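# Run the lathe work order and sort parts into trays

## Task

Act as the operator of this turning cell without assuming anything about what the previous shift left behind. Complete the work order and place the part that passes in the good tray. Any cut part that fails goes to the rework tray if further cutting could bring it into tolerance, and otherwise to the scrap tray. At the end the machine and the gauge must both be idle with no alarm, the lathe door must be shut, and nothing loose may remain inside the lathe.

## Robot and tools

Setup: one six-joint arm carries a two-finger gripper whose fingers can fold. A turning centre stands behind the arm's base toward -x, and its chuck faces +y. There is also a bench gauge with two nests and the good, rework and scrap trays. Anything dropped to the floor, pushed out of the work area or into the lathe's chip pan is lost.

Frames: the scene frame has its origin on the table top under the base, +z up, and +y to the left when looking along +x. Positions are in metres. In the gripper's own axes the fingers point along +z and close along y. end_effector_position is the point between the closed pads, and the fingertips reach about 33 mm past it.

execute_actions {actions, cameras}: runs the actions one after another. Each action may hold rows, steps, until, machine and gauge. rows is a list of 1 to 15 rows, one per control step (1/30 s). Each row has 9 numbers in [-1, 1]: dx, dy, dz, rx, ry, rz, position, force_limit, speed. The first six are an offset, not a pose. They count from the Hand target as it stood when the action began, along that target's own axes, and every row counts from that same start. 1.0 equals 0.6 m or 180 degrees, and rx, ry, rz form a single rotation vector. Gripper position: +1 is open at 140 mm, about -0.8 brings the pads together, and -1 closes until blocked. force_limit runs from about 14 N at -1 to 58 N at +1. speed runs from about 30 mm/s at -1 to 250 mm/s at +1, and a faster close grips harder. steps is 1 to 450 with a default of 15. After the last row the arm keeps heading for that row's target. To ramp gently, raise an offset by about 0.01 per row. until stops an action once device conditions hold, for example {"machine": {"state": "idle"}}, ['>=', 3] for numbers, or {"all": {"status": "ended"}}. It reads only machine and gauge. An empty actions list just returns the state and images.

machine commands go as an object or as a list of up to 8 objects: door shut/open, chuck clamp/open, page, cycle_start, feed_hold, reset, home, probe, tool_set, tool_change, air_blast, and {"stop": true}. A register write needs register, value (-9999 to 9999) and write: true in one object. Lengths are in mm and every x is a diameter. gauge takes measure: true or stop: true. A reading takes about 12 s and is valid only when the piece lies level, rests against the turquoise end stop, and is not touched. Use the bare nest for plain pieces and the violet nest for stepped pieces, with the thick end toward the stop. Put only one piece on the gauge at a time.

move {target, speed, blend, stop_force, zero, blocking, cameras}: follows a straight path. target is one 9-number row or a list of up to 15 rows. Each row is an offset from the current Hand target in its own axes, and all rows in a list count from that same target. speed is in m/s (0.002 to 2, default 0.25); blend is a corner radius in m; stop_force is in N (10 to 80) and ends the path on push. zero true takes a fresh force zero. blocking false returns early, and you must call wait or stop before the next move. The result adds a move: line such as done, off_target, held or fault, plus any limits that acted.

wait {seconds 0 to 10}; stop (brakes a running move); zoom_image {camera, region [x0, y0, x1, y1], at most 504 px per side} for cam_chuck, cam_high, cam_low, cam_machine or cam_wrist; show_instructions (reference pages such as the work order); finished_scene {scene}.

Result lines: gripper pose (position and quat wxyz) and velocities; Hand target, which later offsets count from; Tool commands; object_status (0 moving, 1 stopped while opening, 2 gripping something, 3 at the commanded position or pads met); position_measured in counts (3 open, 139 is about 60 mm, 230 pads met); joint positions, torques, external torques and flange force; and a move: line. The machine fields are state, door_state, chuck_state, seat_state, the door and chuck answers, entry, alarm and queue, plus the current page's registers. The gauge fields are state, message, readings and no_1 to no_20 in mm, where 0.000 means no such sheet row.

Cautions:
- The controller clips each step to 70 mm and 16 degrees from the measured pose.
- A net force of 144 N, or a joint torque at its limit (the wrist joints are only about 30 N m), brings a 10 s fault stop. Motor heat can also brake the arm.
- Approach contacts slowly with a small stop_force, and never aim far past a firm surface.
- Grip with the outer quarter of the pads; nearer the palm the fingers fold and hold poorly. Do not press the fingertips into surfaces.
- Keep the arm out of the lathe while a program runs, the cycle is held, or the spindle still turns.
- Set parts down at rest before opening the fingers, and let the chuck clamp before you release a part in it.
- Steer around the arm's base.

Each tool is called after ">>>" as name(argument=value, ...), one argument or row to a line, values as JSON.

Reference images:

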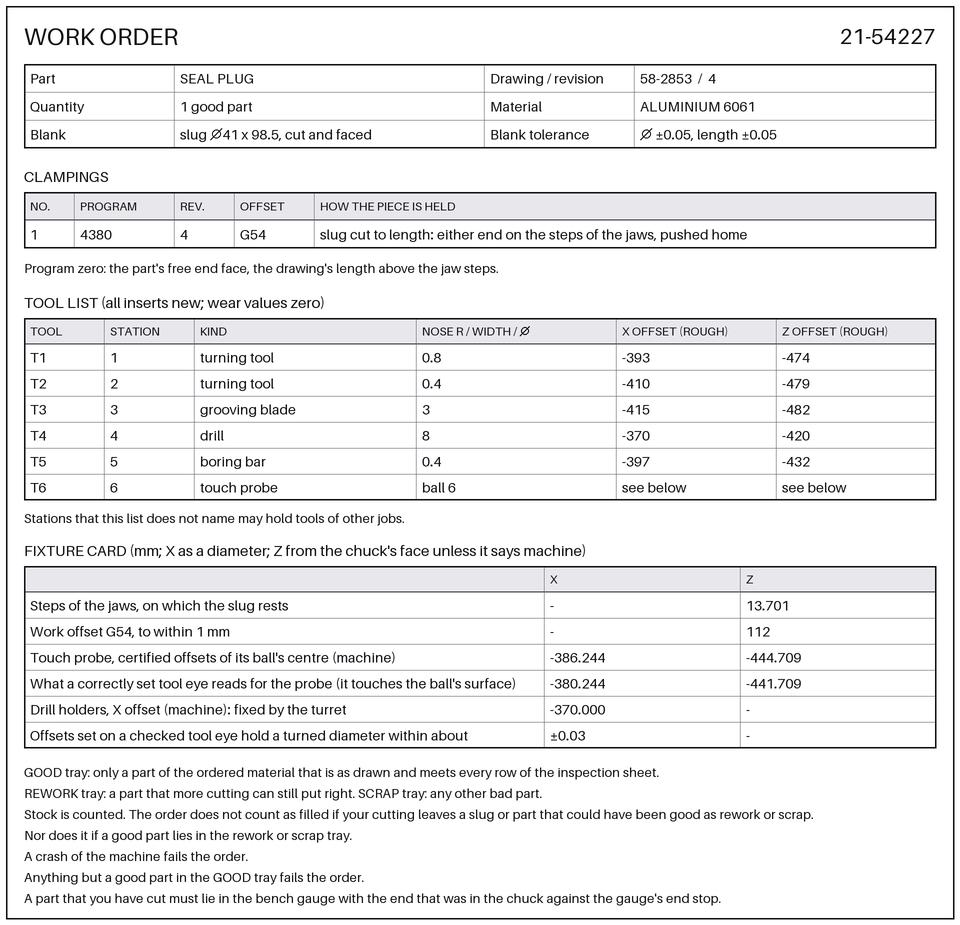

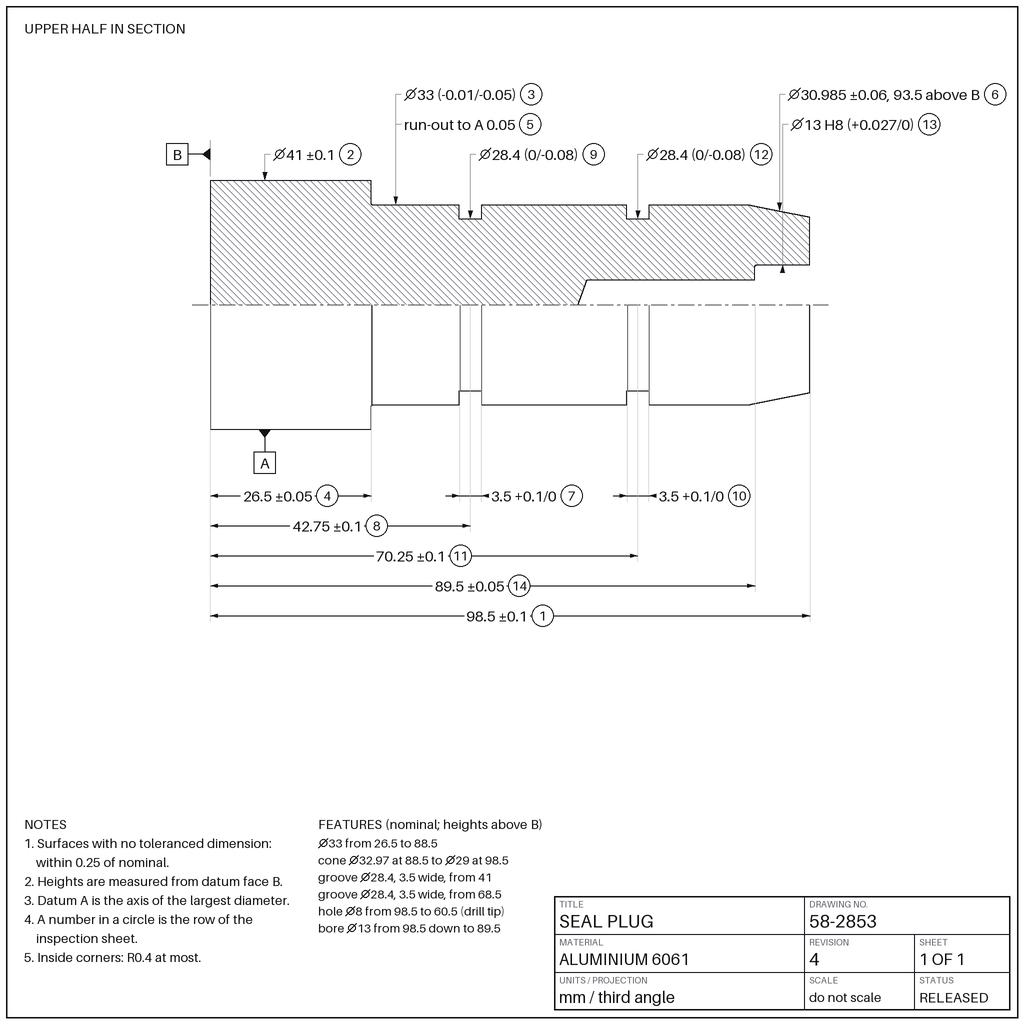

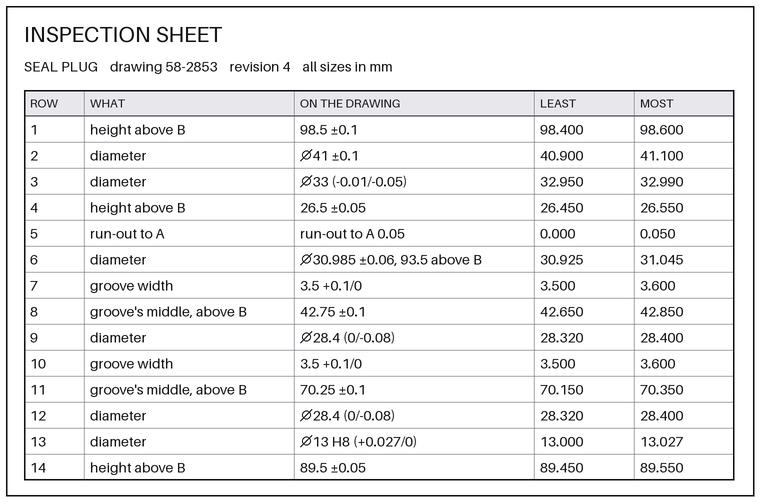

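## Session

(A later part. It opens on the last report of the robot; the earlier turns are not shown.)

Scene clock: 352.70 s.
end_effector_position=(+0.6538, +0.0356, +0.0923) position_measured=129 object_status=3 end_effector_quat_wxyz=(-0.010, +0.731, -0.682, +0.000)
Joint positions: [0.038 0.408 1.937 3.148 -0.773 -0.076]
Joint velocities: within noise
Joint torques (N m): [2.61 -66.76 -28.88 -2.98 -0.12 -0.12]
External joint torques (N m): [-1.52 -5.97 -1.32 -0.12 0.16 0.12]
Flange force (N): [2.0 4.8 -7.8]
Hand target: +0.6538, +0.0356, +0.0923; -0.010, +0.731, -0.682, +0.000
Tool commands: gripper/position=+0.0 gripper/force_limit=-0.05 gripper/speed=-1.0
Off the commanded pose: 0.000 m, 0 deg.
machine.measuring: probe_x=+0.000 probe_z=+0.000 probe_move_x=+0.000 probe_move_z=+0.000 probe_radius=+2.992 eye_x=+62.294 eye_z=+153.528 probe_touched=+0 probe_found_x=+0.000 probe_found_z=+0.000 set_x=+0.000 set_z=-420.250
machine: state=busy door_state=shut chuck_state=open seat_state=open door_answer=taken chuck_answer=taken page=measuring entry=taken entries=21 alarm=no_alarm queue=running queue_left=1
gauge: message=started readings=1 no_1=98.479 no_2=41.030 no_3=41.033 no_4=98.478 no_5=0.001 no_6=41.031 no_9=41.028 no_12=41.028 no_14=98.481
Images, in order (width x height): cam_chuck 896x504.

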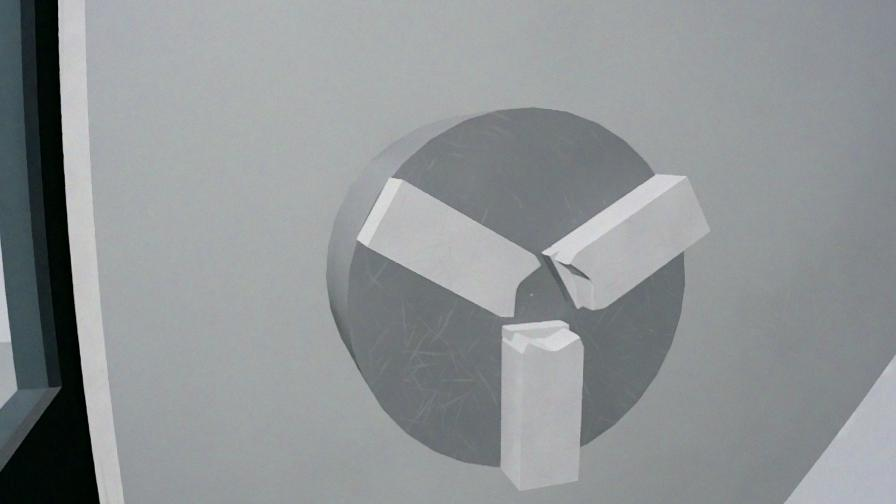

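>>> execute_actions(
  actions=[
    {"rows":[[0,0,0,0,0,0,-1,-0.05,-1]],"steps":75},
  ],
  cameras=[],
)

>>> move(
  target=[0.004, 0.004, -0.28, 0, 0, 0, -1, -0.05, -1],
  speed=0.15,
  cameras=["cam_machine"],
)

Scene clock: 372.47 s.
end_effector_position=(+0.6538, +0.0356, +0.0923) position_measured=169 object_status=2 end_effector_quat_wxyz=(-0.010, +0.731, -0.682, +0.000)
Joint positions: [0.038 0.408 1.937 3.148 -0.773 -0.076]
Joint velocities: within noise
Joint torques (N m): [2.32 -62.05 -28.07 -2.99 1.16 -0.21]
External joint torques (N m): [-1.31 -10.59 -2.1 -0.11 -1.12 0.21]
Flange force (N): [1.5 7.8 -16.1]
Hand target: +0.6538, +0.0356, +0.0923; -0.010, +0.731, -0.682, +0.000
Off the commanded pose: 0.000 m, 0 deg.
machine.measuring: probe_x=+0.000 probe_z=+0.000 probe_move_x=+0.000 probe_move_z=+0.000 probe_radius=+2.992 eye_x=+62.294 eye_z=+153.528 probe_touched=+0 probe_found_x=+0.000 probe_found_z=+0.000 set_x=+0.000 set_z=-420.250
machine: state=idle door_state=shut chuck_state=open seat_state=open door_answer=taken chuck_answer=taken page=measuring entry=taken entries=22 alarm=no_alarm queue=done queue_left=0
gauge: message=started readings=1 no_1=98.479 no_2=41.030 no_3=41.033 no_4=98.478 no_5=0.001 no_6=41.031 no_9=41.028 no_12=41.028 no_14=98.481
No camera images: "cameras" was empty.

Scene clock: 373.90 s.
end_effector_position=(+0.6491, +0.0305, +0.2603) position_measured=169 object_status=2 end_effector_quat_wxyz=(-0.010, +0.731, -0.682, +0.000)
Joint positions: [0.033 0.233 1.816 3.147 -1.069 -0.079]
Joint velocities: within noise
Joint torques (N m): [1.38 -59.43 -37.83 -3.79 -0.01 -0.13]
External joint torques (N m): [-0.51 -3.42 0.31 -0.07 0.04 0.13]
Flange force (N): [0.5 5.7 -2.4]
Hand target: +0.6491, +0.0305, +0.2602; -0.010, +0.731, -0.682, +0.000
Off the commanded pose: 0.000 m, 0 deg.
machine.measuring: probe_x=+0.000 probe_z=+0.000 probe_move_x=+0.000 probe_move_z=+0.000 probe_radius=+2.992 eye_x=+62.294 eye_z=+153.528 probe_touched=+0 probe_found_x=+0.000 probe_found_z=+0.000 set_x=+0.000 set_z=-420.250
machine: state=idle door_state=shut chuck_state=open seat_state=open door_answer=taken chuck_answer=taken page=measuring entry=taken entries=22 alarm=no_alarm queue=done queue_left=0
gauge: message=started readings=1 no_1=98.479 no_2=41.030 no_3=41.033 no_4=98.478 no_5=0.001 no_6=41.031 no_9=41.028 no_12=41.028 no_14=98.481
move: done
Images, in order (width x height): cam_machine 896x504.

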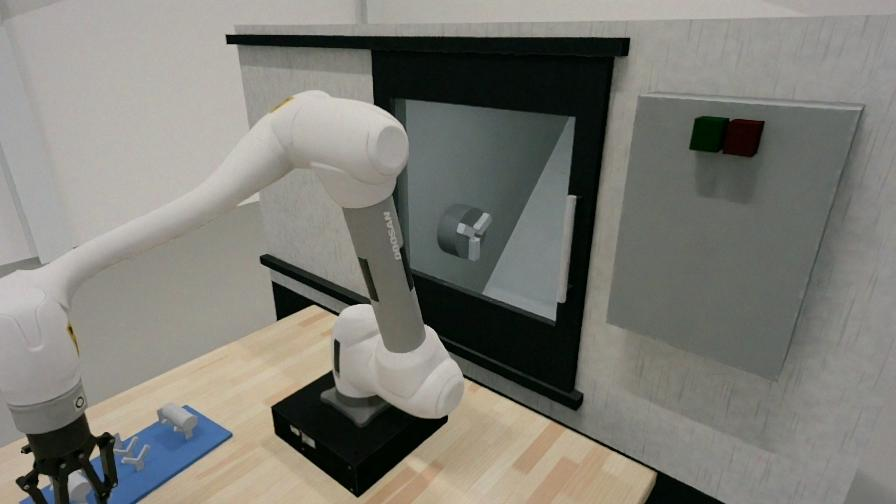

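>>> execute_actions(
  actions=[
    {"machine":{"door":"open"},"steps":2},
  ],
  cameras=[],
)

>>> move(
  target=[
    [-0.02, 0.40, -0.28, 0, 0, 0, -1, -0.05, -1],
    [-0.21, 0.468, -0.30, 0, 0, -0.13, -1, -0.05, -1],
    [-0.42, 0.61, -0.30, 0, 0, -0.25, -1, -0.05, -1],
  ],
  speed=0.4,
  blend=[0.05, 0.05, 0],
  cameras=["cam_machine", "cam_chuck", "cam_low", "cam_high"],
)

Scene clock: 394.50 s.
end_effector_position=(+0.6491, +0.0305, +0.2602) position_measured=169 object_status=2 end_effector_quat_wxyz=(-0.010, +0.731, -0.682, +0.000)
Joint positions: [0.033 0.233 1.816 3.147 -1.069 -0.079]
Joint velocities: within noise
Joint torques (N m): [1.67 -59.74 -37.82 -3.76 -0.12 -0.14]
External joint torques (N m): [-0.69 -2.94 0.32 -0.1 0.15 0.14]
Flange force (N): [0.7 5.0 -1.8]
Hand target: +0.6491, +0.0305, +0.2602; -0.010, +0.731, -0.682, +0.000
Tool commands: gripper/position=-1.0 gripper/force_limit=-0.05 gripper/speed=-1.0
Off the commanded pose: 0.000 m, 0 deg.
machine.measuring: probe_x=+0.000 probe_z=+0.000 probe_move_x=+0.000 probe_move_z=+0.000 probe_radius=+2.992 eye_x=+62.294 eye_z=+153.528 probe_touched=+0 probe_found_x=+0.000 probe_found_z=+0.000 set_x=+0.000 set_z=-420.250
machine: state=idle door_state=between chuck_state=open seat_state=open door_answer=taken chuck_answer=taken page=measuring entry=taken entries=22 alarm=no_alarm queue=running queue_left=0
gauge: message=started readings=1 no_1=98.479 no_2=41.030 no_3=41.033 no_4=98.478 no_5=0.001 no_6=41.031 no_9=41.028 no_12=41.028 no_14=98.481
No camera images: "cameras" was empty.

Scene clock: 396.70 s.
end_effector_position=(+0.2637, +0.2535, +0.4380) position_measured=169 object_status=2 end_effector_quat_wxyz=(-0.010, +0.937, -0.350, +0.004)
Joint positions: [0.734 -0.323 2.019 3.13 -1.425 -0.159]
Joint velocities: within noise
Joint torques (N m): [1.16 -6.69 -42.77 -4.22 0 -0.09]
External joint torques (N m): [-0.86 -2.41 0.52 -0.14 0.05 0.09]
Flange force (N): [1.8 5.2 0.3]
Hand target: +0.2637, +0.2536, +0.4380; -0.010, +0.937, -0.350, +0.004
Off the commanded pose: 0.000 m, 0 deg.
machine.measuring: probe_x=+0.000 probe_z=+0.000 probe_move_x=+0.000 probe_move_z=+0.000 probe_radius=+2.992 eye_x=+62.294 eye_z=+153.528 probe_touched=+0 probe_found_x=+0.000 probe_found_z=+0.000 set_x=+0.000 set_z=-420.250
machine: state=idle door_state=open chuck_state=open seat_state=open door_answer=taken chuck_answer=taken page=measuring entry=taken entries=22 alarm=no_alarm queue=running queue_left=0
gauge: message=started readings=1 no_1=98.479 no_2=41.030 no_3=41.033 no_4=98.478 no_5=0.001 no_6=41.031 no_9=41.028 no_12=41.028 no_14=98.481
move: done
Images, in order (width x height): cam_chuck 896x504, cam_high 896x504, cam_low 896x504, cam_machine 896x504.

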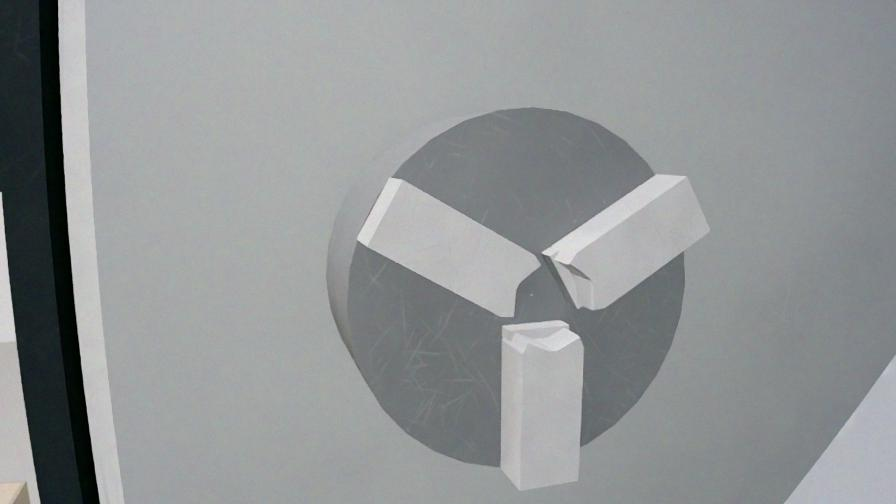

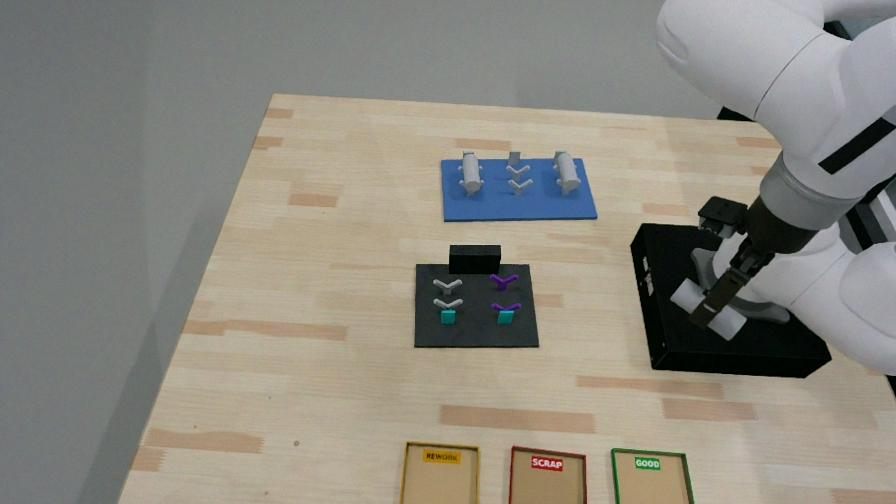

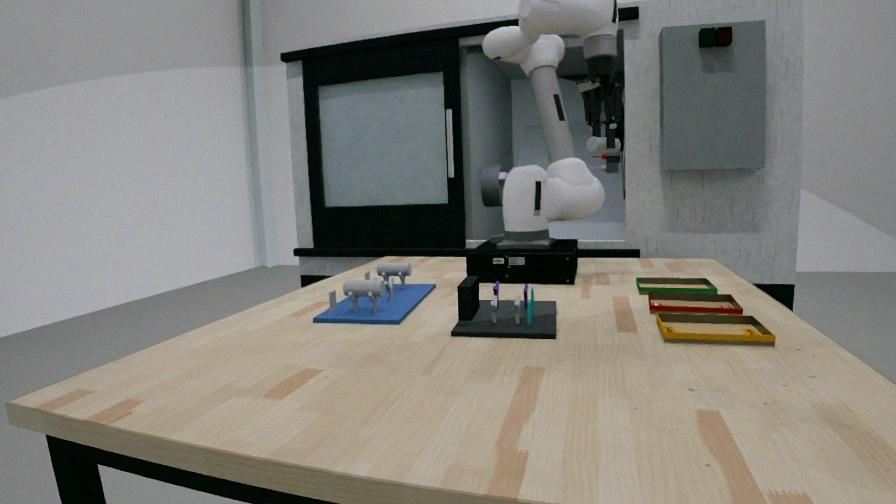

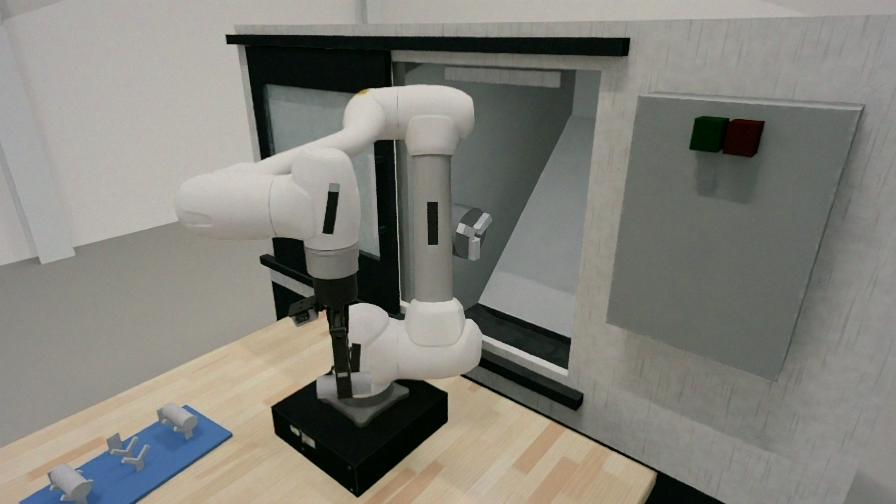

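>>> move(
  target=[
    [-0.459, 0.142, -0.017, 0, 0, -0.25, -1, -0.05, -1],
    [-0.654, 0.5685, -0.017, 0, 0, -0.5, -1, -0.05, -1],
    [-0.62, 0.95, -0.017, 0, 0, -0.72, -1, -0.05, -1],
  ],
  speed=0.45,
  blend=[0.1, 0.1, 0],
  cameras=["cam_machine", "cam_chuck"],
)

Scene clock: 447.43 s.
end_effector_position=(-0.3910, +0.0671, +0.4359) position_measured=169 object_status=2 end_effector_quat_wxyz=(+0.000, +0.716, +0.699, +0.010)
Joint positions: [2.925 -0.236 1.97 3.131 -1.429 -0.229]
Joint velocities: within noise
Joint torques (N m): [0.35 -13.99 -42.33 -4.38 -0.11 -0.08]
External joint torques (N m): [-0.99 -2.02 0.51 -0.02 0.08 0.09]
Flange force (N): [1.6 4.6 0.5]
Hand target: -0.3910, +0.0671, +0.4359; +0.000, +0.716, +0.699, +0.010
Off the commanded pose: 0.000 m, 0 deg.
machine.measuring: probe_x=+0.000 probe_z=+0.000 probe_move_x=+0.000 probe_move_z=+0.000 probe_radius=+2.992 eye_x=+62.294 eye_z=+153.528 probe_touched=+0 probe_found_x=+0.000 probe_found_z=+0.000 set_x=+0.000 set_z=-420.250
machine: state=idle door_state=open chuck_state=open seat_state=open door_answer=taken chuck_answer=taken page=measuring entry=taken entries=22 alarm=no_alarm queue=done queue_left=0
gauge: message=started readings=1 no_1=98.479 no_2=41.030 no_3=41.033 no_4=98.478 no_5=0.001 no_6=41.031 no_9=41.028 no_12=41.028 no_14=98.481
move: done
Images, in order (width x height): cam_chuck 896x504, cam_machine 896x504.

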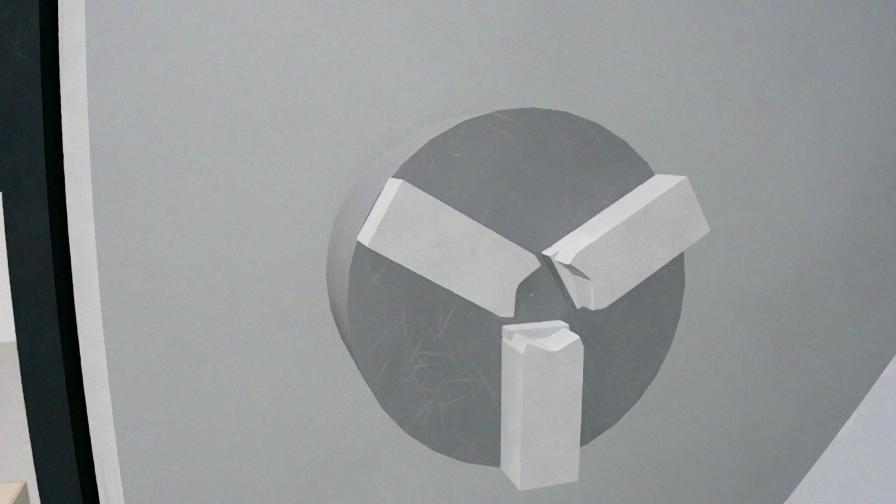

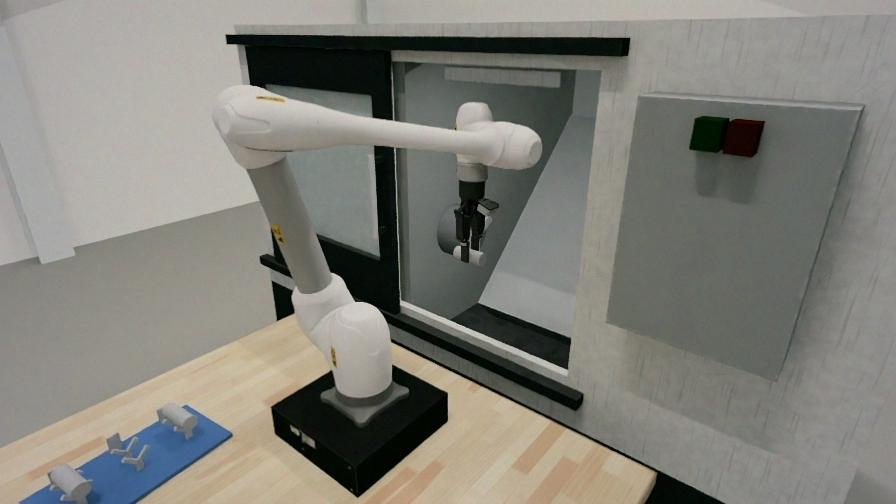

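>>> move(
  target=[-0.482, -0.17, -0.033, 0.3056, 0, 0, -1, -0.05, -1],
  speed=0.4,
  cameras=["cam_machine", "cam_chuck", "cam_wrist"],
)

Scene clock: 455.30 s.
end_effector_position=(-0.5002, -0.2198, +0.4498) position_measured=169 object_status=2 end_effector_quat_wxyz=(-0.331, +0.635, +0.624, -0.313)
Joint positions: [3.832 -0.331 2.256 2.16 -0.655 1.311]
Joint velocities: within noise
Joint torques (N m): [0.56 -7.6 -43.79 -4.18 0.72 -0.19]
External joint torques (N m): [-0.78 -1.02 1.13 0.59 -0.21 0.15]
Flange force (N): [4.3 0.6 -1.3]
Hand target: -0.5002, -0.2198, +0.4498; -0.331, +0.635, +0.624, -0.313
Off the commanded pose: 0.000 m, 0 deg.
machine.measuring: probe_x=+0.000 probe_z=+0.000 probe_move_x=+0.000 probe_move_z=+0.000 probe_radius=+2.992 eye_x=+62.294 eye_z=+153.528 probe_touched=+0 probe_found_x=+0.000 probe_found_z=+0.000 set_x=+0.000 set_z=-420.250
machine: state=idle door_state=open chuck_state=open seat_state=open door_answer=taken chuck_answer=taken page=measuring entry=taken entries=22 alarm=no_alarm queue=done queue_left=0
gauge: message=started readings=1 no_1=98.479 no_2=41.030 no_3=41.033 no_4=98.478 no_5=0.001 no_6=41.031 no_9=41.028 no_12=41.028 no_14=98.481
move: done
camera_calibration:
cam_wrist: T_world_to_cam=[[0.580631, 0.00593423, -0.814145, 0.670287], [0.255318, -0.950859, 0.175157, -0.155014], [-0.773098, -0.309568, -0.553613, -0.0652841], [0, 0, 0, 1]] pos_world=[-0.400082, -0.171584, 0.53672]
Images, in order (width x height): cam_chuck 896x504, cam_machine 896x504, cam_wrist 896x504.

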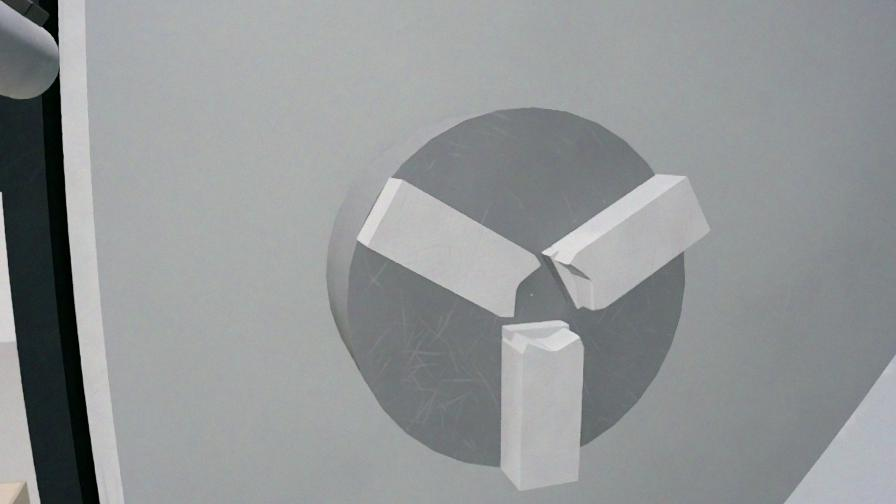

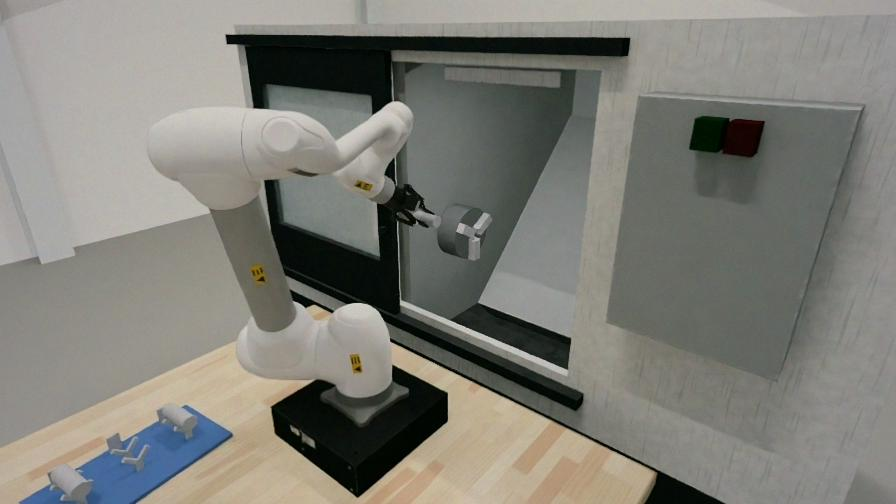

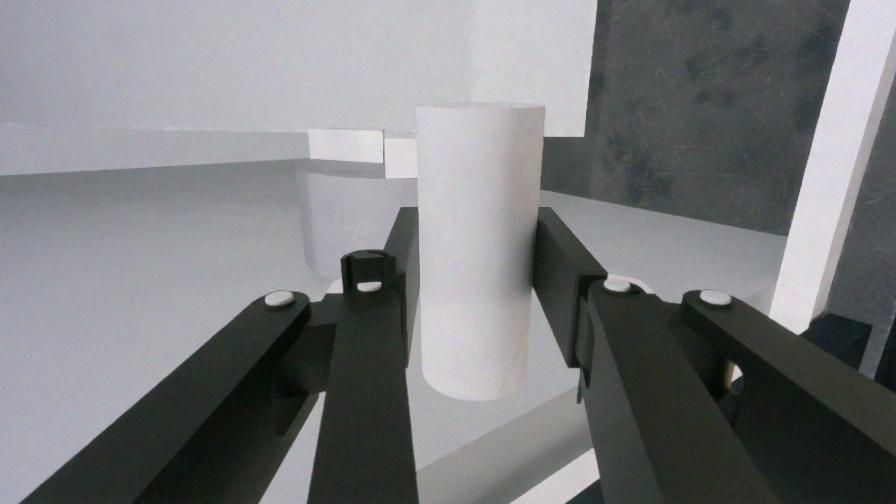

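>>> move(
  target=[0.05, 0.17, 0.0, 0, 0, 0, -1, -0.05, -1],
  speed=0.3,
  cameras=["cam_wrist", "cam_machine"],
)

Scene clock: 476.90 s.
end_effector_position=(-0.4398, -0.1900, +0.3676) position_measured=169 object_status=2 end_effector_quat_wxyz=(-0.331, +0.635, +0.624, -0.313)
Joint positions: [3.887 -0.387 2.449 1.99 -0.632 1.551]
Joint velocities: within noise
Joint torques (N m): [0.7 0.06 -42.33 -3.35 -0.07 -0.08]
External joint torques (N m): [-0.63 -1.52 1.35 0.46 0.05 0.04]
Flange force (N): [6.1 0.2 -2.2]
Hand target: -0.4397, -0.1900, +0.3676; -0.331, +0.635, +0.624, -0.313
Off the commanded pose: 0.000 m, 0 deg.
machine.measuring: probe_x=+0.000 probe_z=+0.000 probe_move_x=+0.000 probe_move_z=+0.000 probe_radius=+2.992 eye_x=+62.294 eye_z=+153.528 probe_touched=+0 probe_found_x=+0.000 probe_found_z=+0.000 set_x=+0.000 set_z=-420.250
machine: state=idle door_state=open chuck_state=open seat_state=open door_answer=taken chuck_answer=taken page=measuring entry=taken entries=22 alarm=no_alarm queue=done queue_left=0
gauge: message=started readings=1 no_1=98.479 no_2=41.030 no_3=41.033 no_4=98.478 no_5=0.001 no_6=41.031 no_9=41.028 no_12=41.028 no_14=98.481
move: done
camera_calibration:
cam_wrist: T_world_to_cam=[[0.580553, 0.00596457, -0.814201, 0.56812], [0.255439, -0.950824, 0.175172, -0.127663], [-0.773116, -0.309675, -0.553527, -0.0549314], [0, 0, 0, 1]] pos_world=[-0.339682, -0.141784, 0.454521]
Images, in order (width x height): cam_machine 896x504, cam_wrist 896x504.

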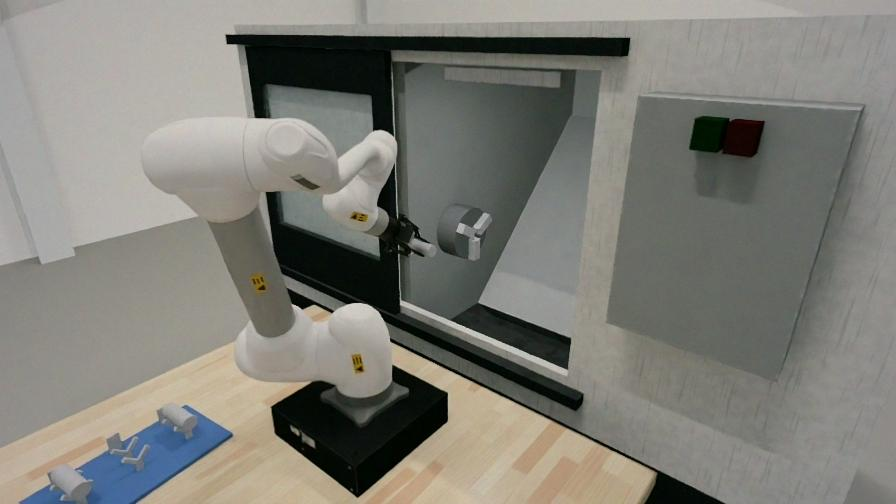

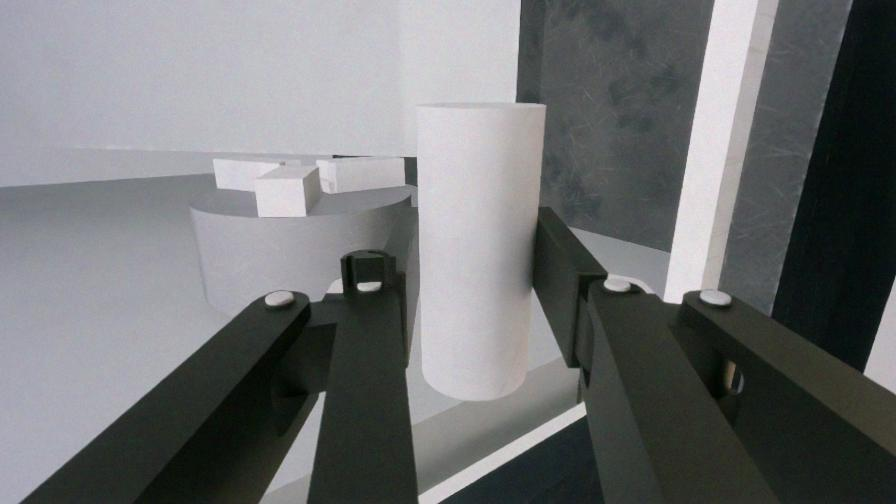

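>>> zoom_image(
  camera="cam_wrist",
  region=[180, 140, 430, 290],
)

>>> zoom_image(
  camera="cam_machine",
  region=[380, 180, 510, 280],
)

Scaled by 2.016.

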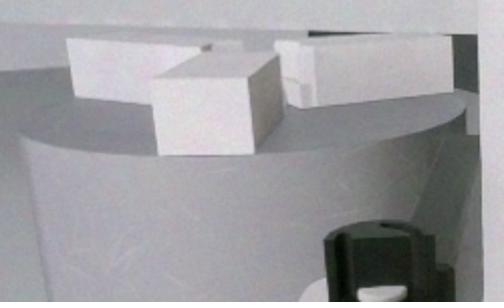

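Scaled by 3.877.

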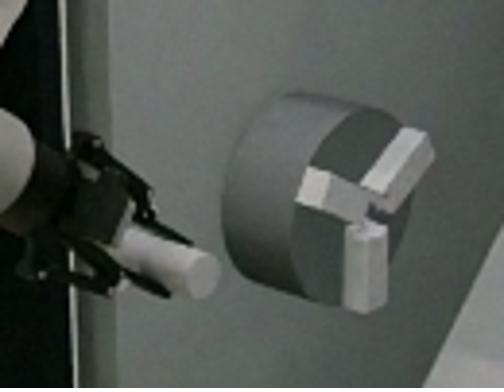

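>>> move(
  target=[
    [0.1495, -0.01, 0.018, 0, 0, 0, -1, -0.05, -1],
    [0.1378, -0.2524, 0.3982, 0, -0.0094, -0.0007, -1, -0.05, -1],
  ],
  speed=0.25,
  blend=[0.03, 0],
  cameras=["cam_wrist", "cam_chuck", "cam_machine"],
)

>>> zoom_image(
  camera="cam_wrist",
  region=[250, 0, 650, 230],
)

Scene clock: 522.47 s.
end_effector_position=(-0.7200, -0.1003, +0.3520) position_measured=169 object_status=2 end_effector_quat_wxyz=(-0.321, +0.629, +0.630, -0.322)
Joint positions: [3.312 0.018 2.181 1.693 -0.099 1.534]
Joint velocities: within noise
Joint torques (N m): [-0.27 -38.43 -40.41 -0.67 -0.13 -0.15]
External joint torques (N m): [-0.59 -1.73 1.19 0.04 0.17 0.11]
Flange force (N): [0.0 0.0 0.0]
Hand target: -0.7200, -0.1003, +0.3519; -0.322, +0.629, +0.630, -0.322
Off the commanded pose: 0.000 m, 0 deg.
machine.measuring: probe_x=+0.000 probe_z=+0.000 probe_move_x=+0.000 probe_move_z=+0.000 probe_radius=+2.992 eye_x=+62.294 eye_z=+153.528 probe_touched=+0 probe_found_x=+0.000 probe_found_z=+0.000 set_x=+0.000 set_z=-420.250
machine: state=idle door_state=open chuck_state=open seat_state=open door_answer=taken chuck_answer=taken page=measuring entry=taken entries=22 alarm=no_alarm queue=done queue_left=0
gauge: message=started readings=1 no_1=98.479 no_2=41.030 no_3=41.033 no_4=98.478 no_5=0.001 no_6=41.031 no_9=41.028 no_12=41.028 no_14=98.481
move: done
camera_calibration:
cam_wrist: T_world_to_cam=[[0.581716, 0.00802667, -0.813352, 0.718332], [0.279036, -0.94124, 0.19028, 0.044666], [-0.764032, -0.337644, -0.549774, -0.25013], [0, 0, 0, 1]] pos_world=[-0.621436, -0.0481792, 0.438243]
Images, in order (width x height): cam_chuck 896x504, cam_machine 896x504, cam_wrist 896x504.

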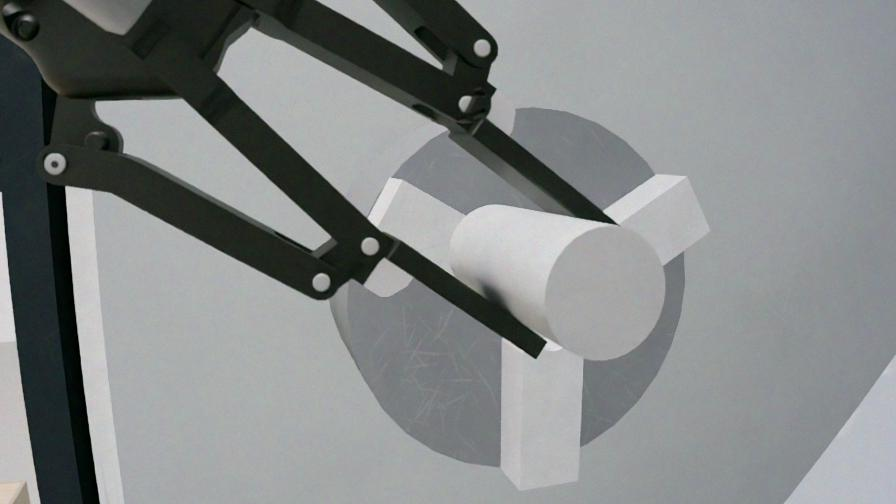

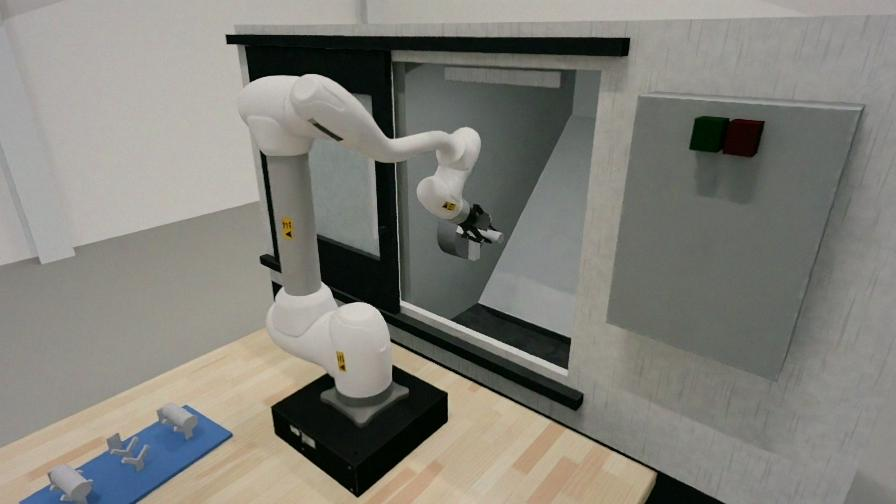

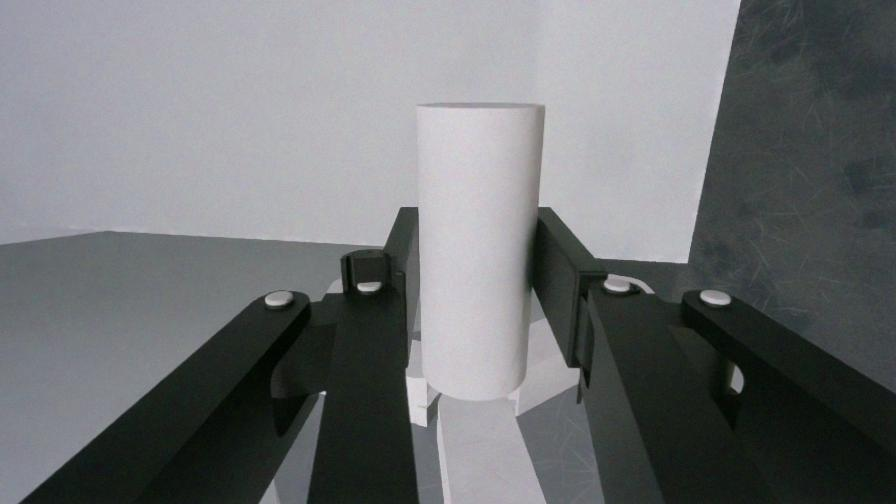

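Scaled by 1.260.

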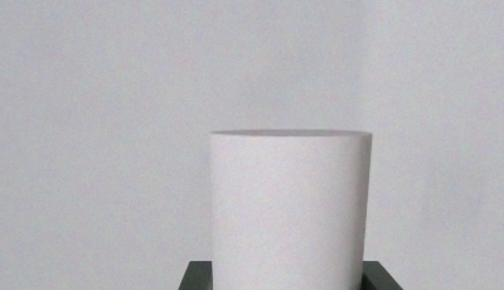

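>>> move(
  target=[-0.0245, 0.0045, 0.0725, 0, 0, 0, -1, -0.05, -1],
  speed=0.12,
  cameras=["cam_wrist", "cam_chuck", "cam_machine"],
)

>>> zoom_image(
  camera="cam_chuck",
  region=[400, 150, 720, 400],
)

>>> zoom_image(
  camera="cam_wrist",
  region=[370, 300, 620, 504],
)

>>> zoom_image(
  camera="cam_machine",
  region=[420, 170, 540, 280],
)

Scene clock: 552.90 s.
end_effector_position=(-0.7537, -0.1152, +0.3246) position_measured=169 object_status=2 end_effector_quat_wxyz=(-0.320, +0.630, +0.631, -0.320)
Joint positions: [3.334 0.106 2.144 1.303 -0.123 1.941]
Joint velocities: within noise
Joint torques (N m): [-0.28 -46.8 -39.32 0.66 -1.33 -0.27]
External joint torques (N m): [-0.51 -1.54 1.24 -0.01 0.48 0.23]
Flange force (N): [0.0 0.0 0.0]
Hand target: -0.7537, -0.1150, +0.3242; -0.322, +0.629, +0.630, -0.322
Off the commanded pose: 0.000 m, 0 deg.
machine.measuring: probe_x=+0.000 probe_z=+0.000 probe_move_x=+0.000 probe_move_z=+0.000 probe_radius=+2.992 eye_x=+62.294 eye_z=+153.528 probe_touched=+0 probe_found_x=+0.000 probe_found_z=+0.000 set_x=+0.000 set_z=-420.250
machine: state=idle door_state=open chuck_state=open seat_state=open door_answer=taken chuck_answer=taken page=measuring entry=taken entries=22 alarm=no_alarm queue=done queue_left=0
gauge: message=started readings=1 no_1=98.479 no_2=41.030 no_3=41.033 no_4=98.478 no_5=0.001 no_6=41.031 no_9=41.028 no_12=41.028 no_14=98.481
move: done
camera_calibration:
cam_wrist: T_world_to_cam=[[0.585791, 0.00837085, -0.810419, 0.717905], [0.276736, -0.941914, 0.190303, 0.0433014], [-0.761752, -0.335749, -0.554082, -0.292631], [0, 0, 0, 1]] pos_world=[-0.655438, -0.0634738, 0.411422]
Images, in order (width x height): cam_chuck 896x504, cam_machine 896x504, cam_wrist 896x504.

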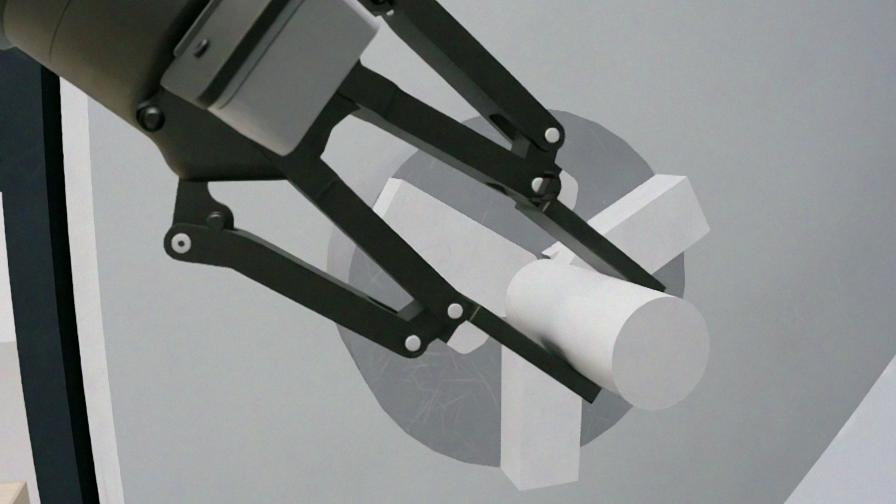

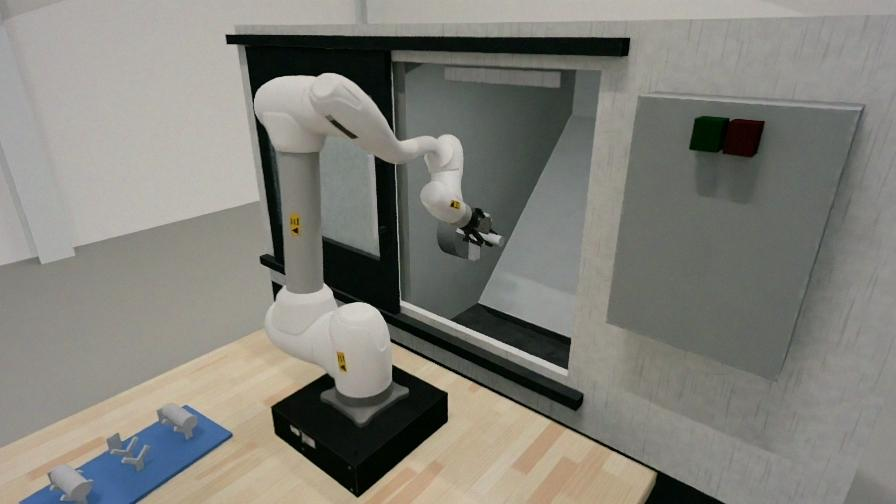

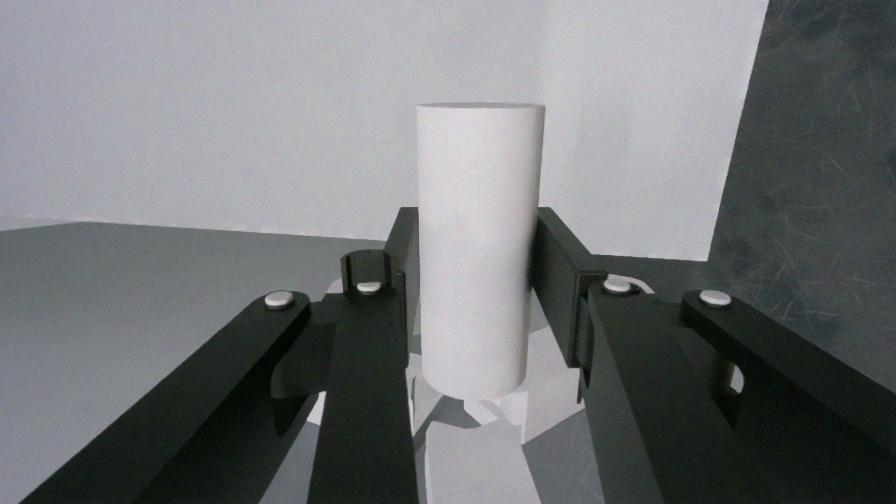

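Scaled by 1.575.

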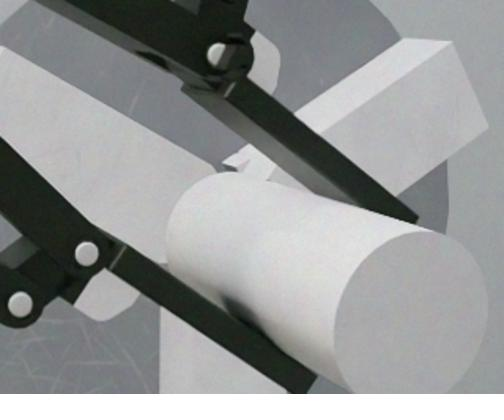

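Scaled by 2.016.

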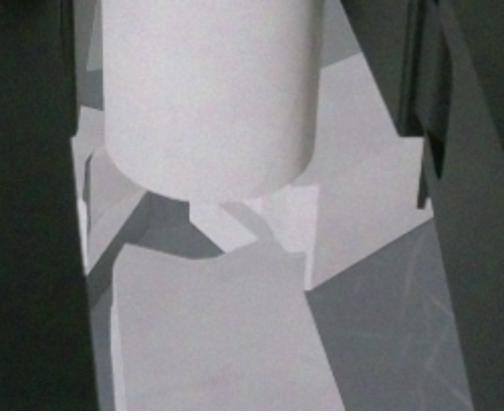

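Scaled by 4.200.

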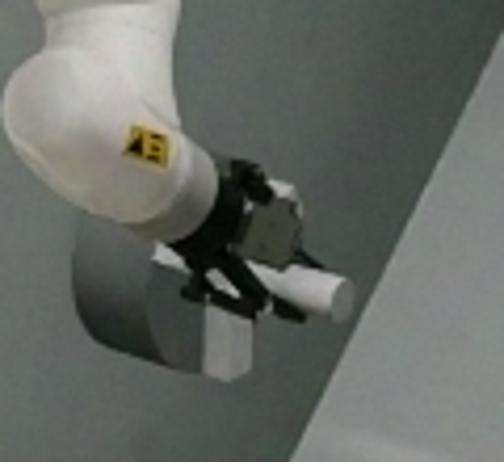

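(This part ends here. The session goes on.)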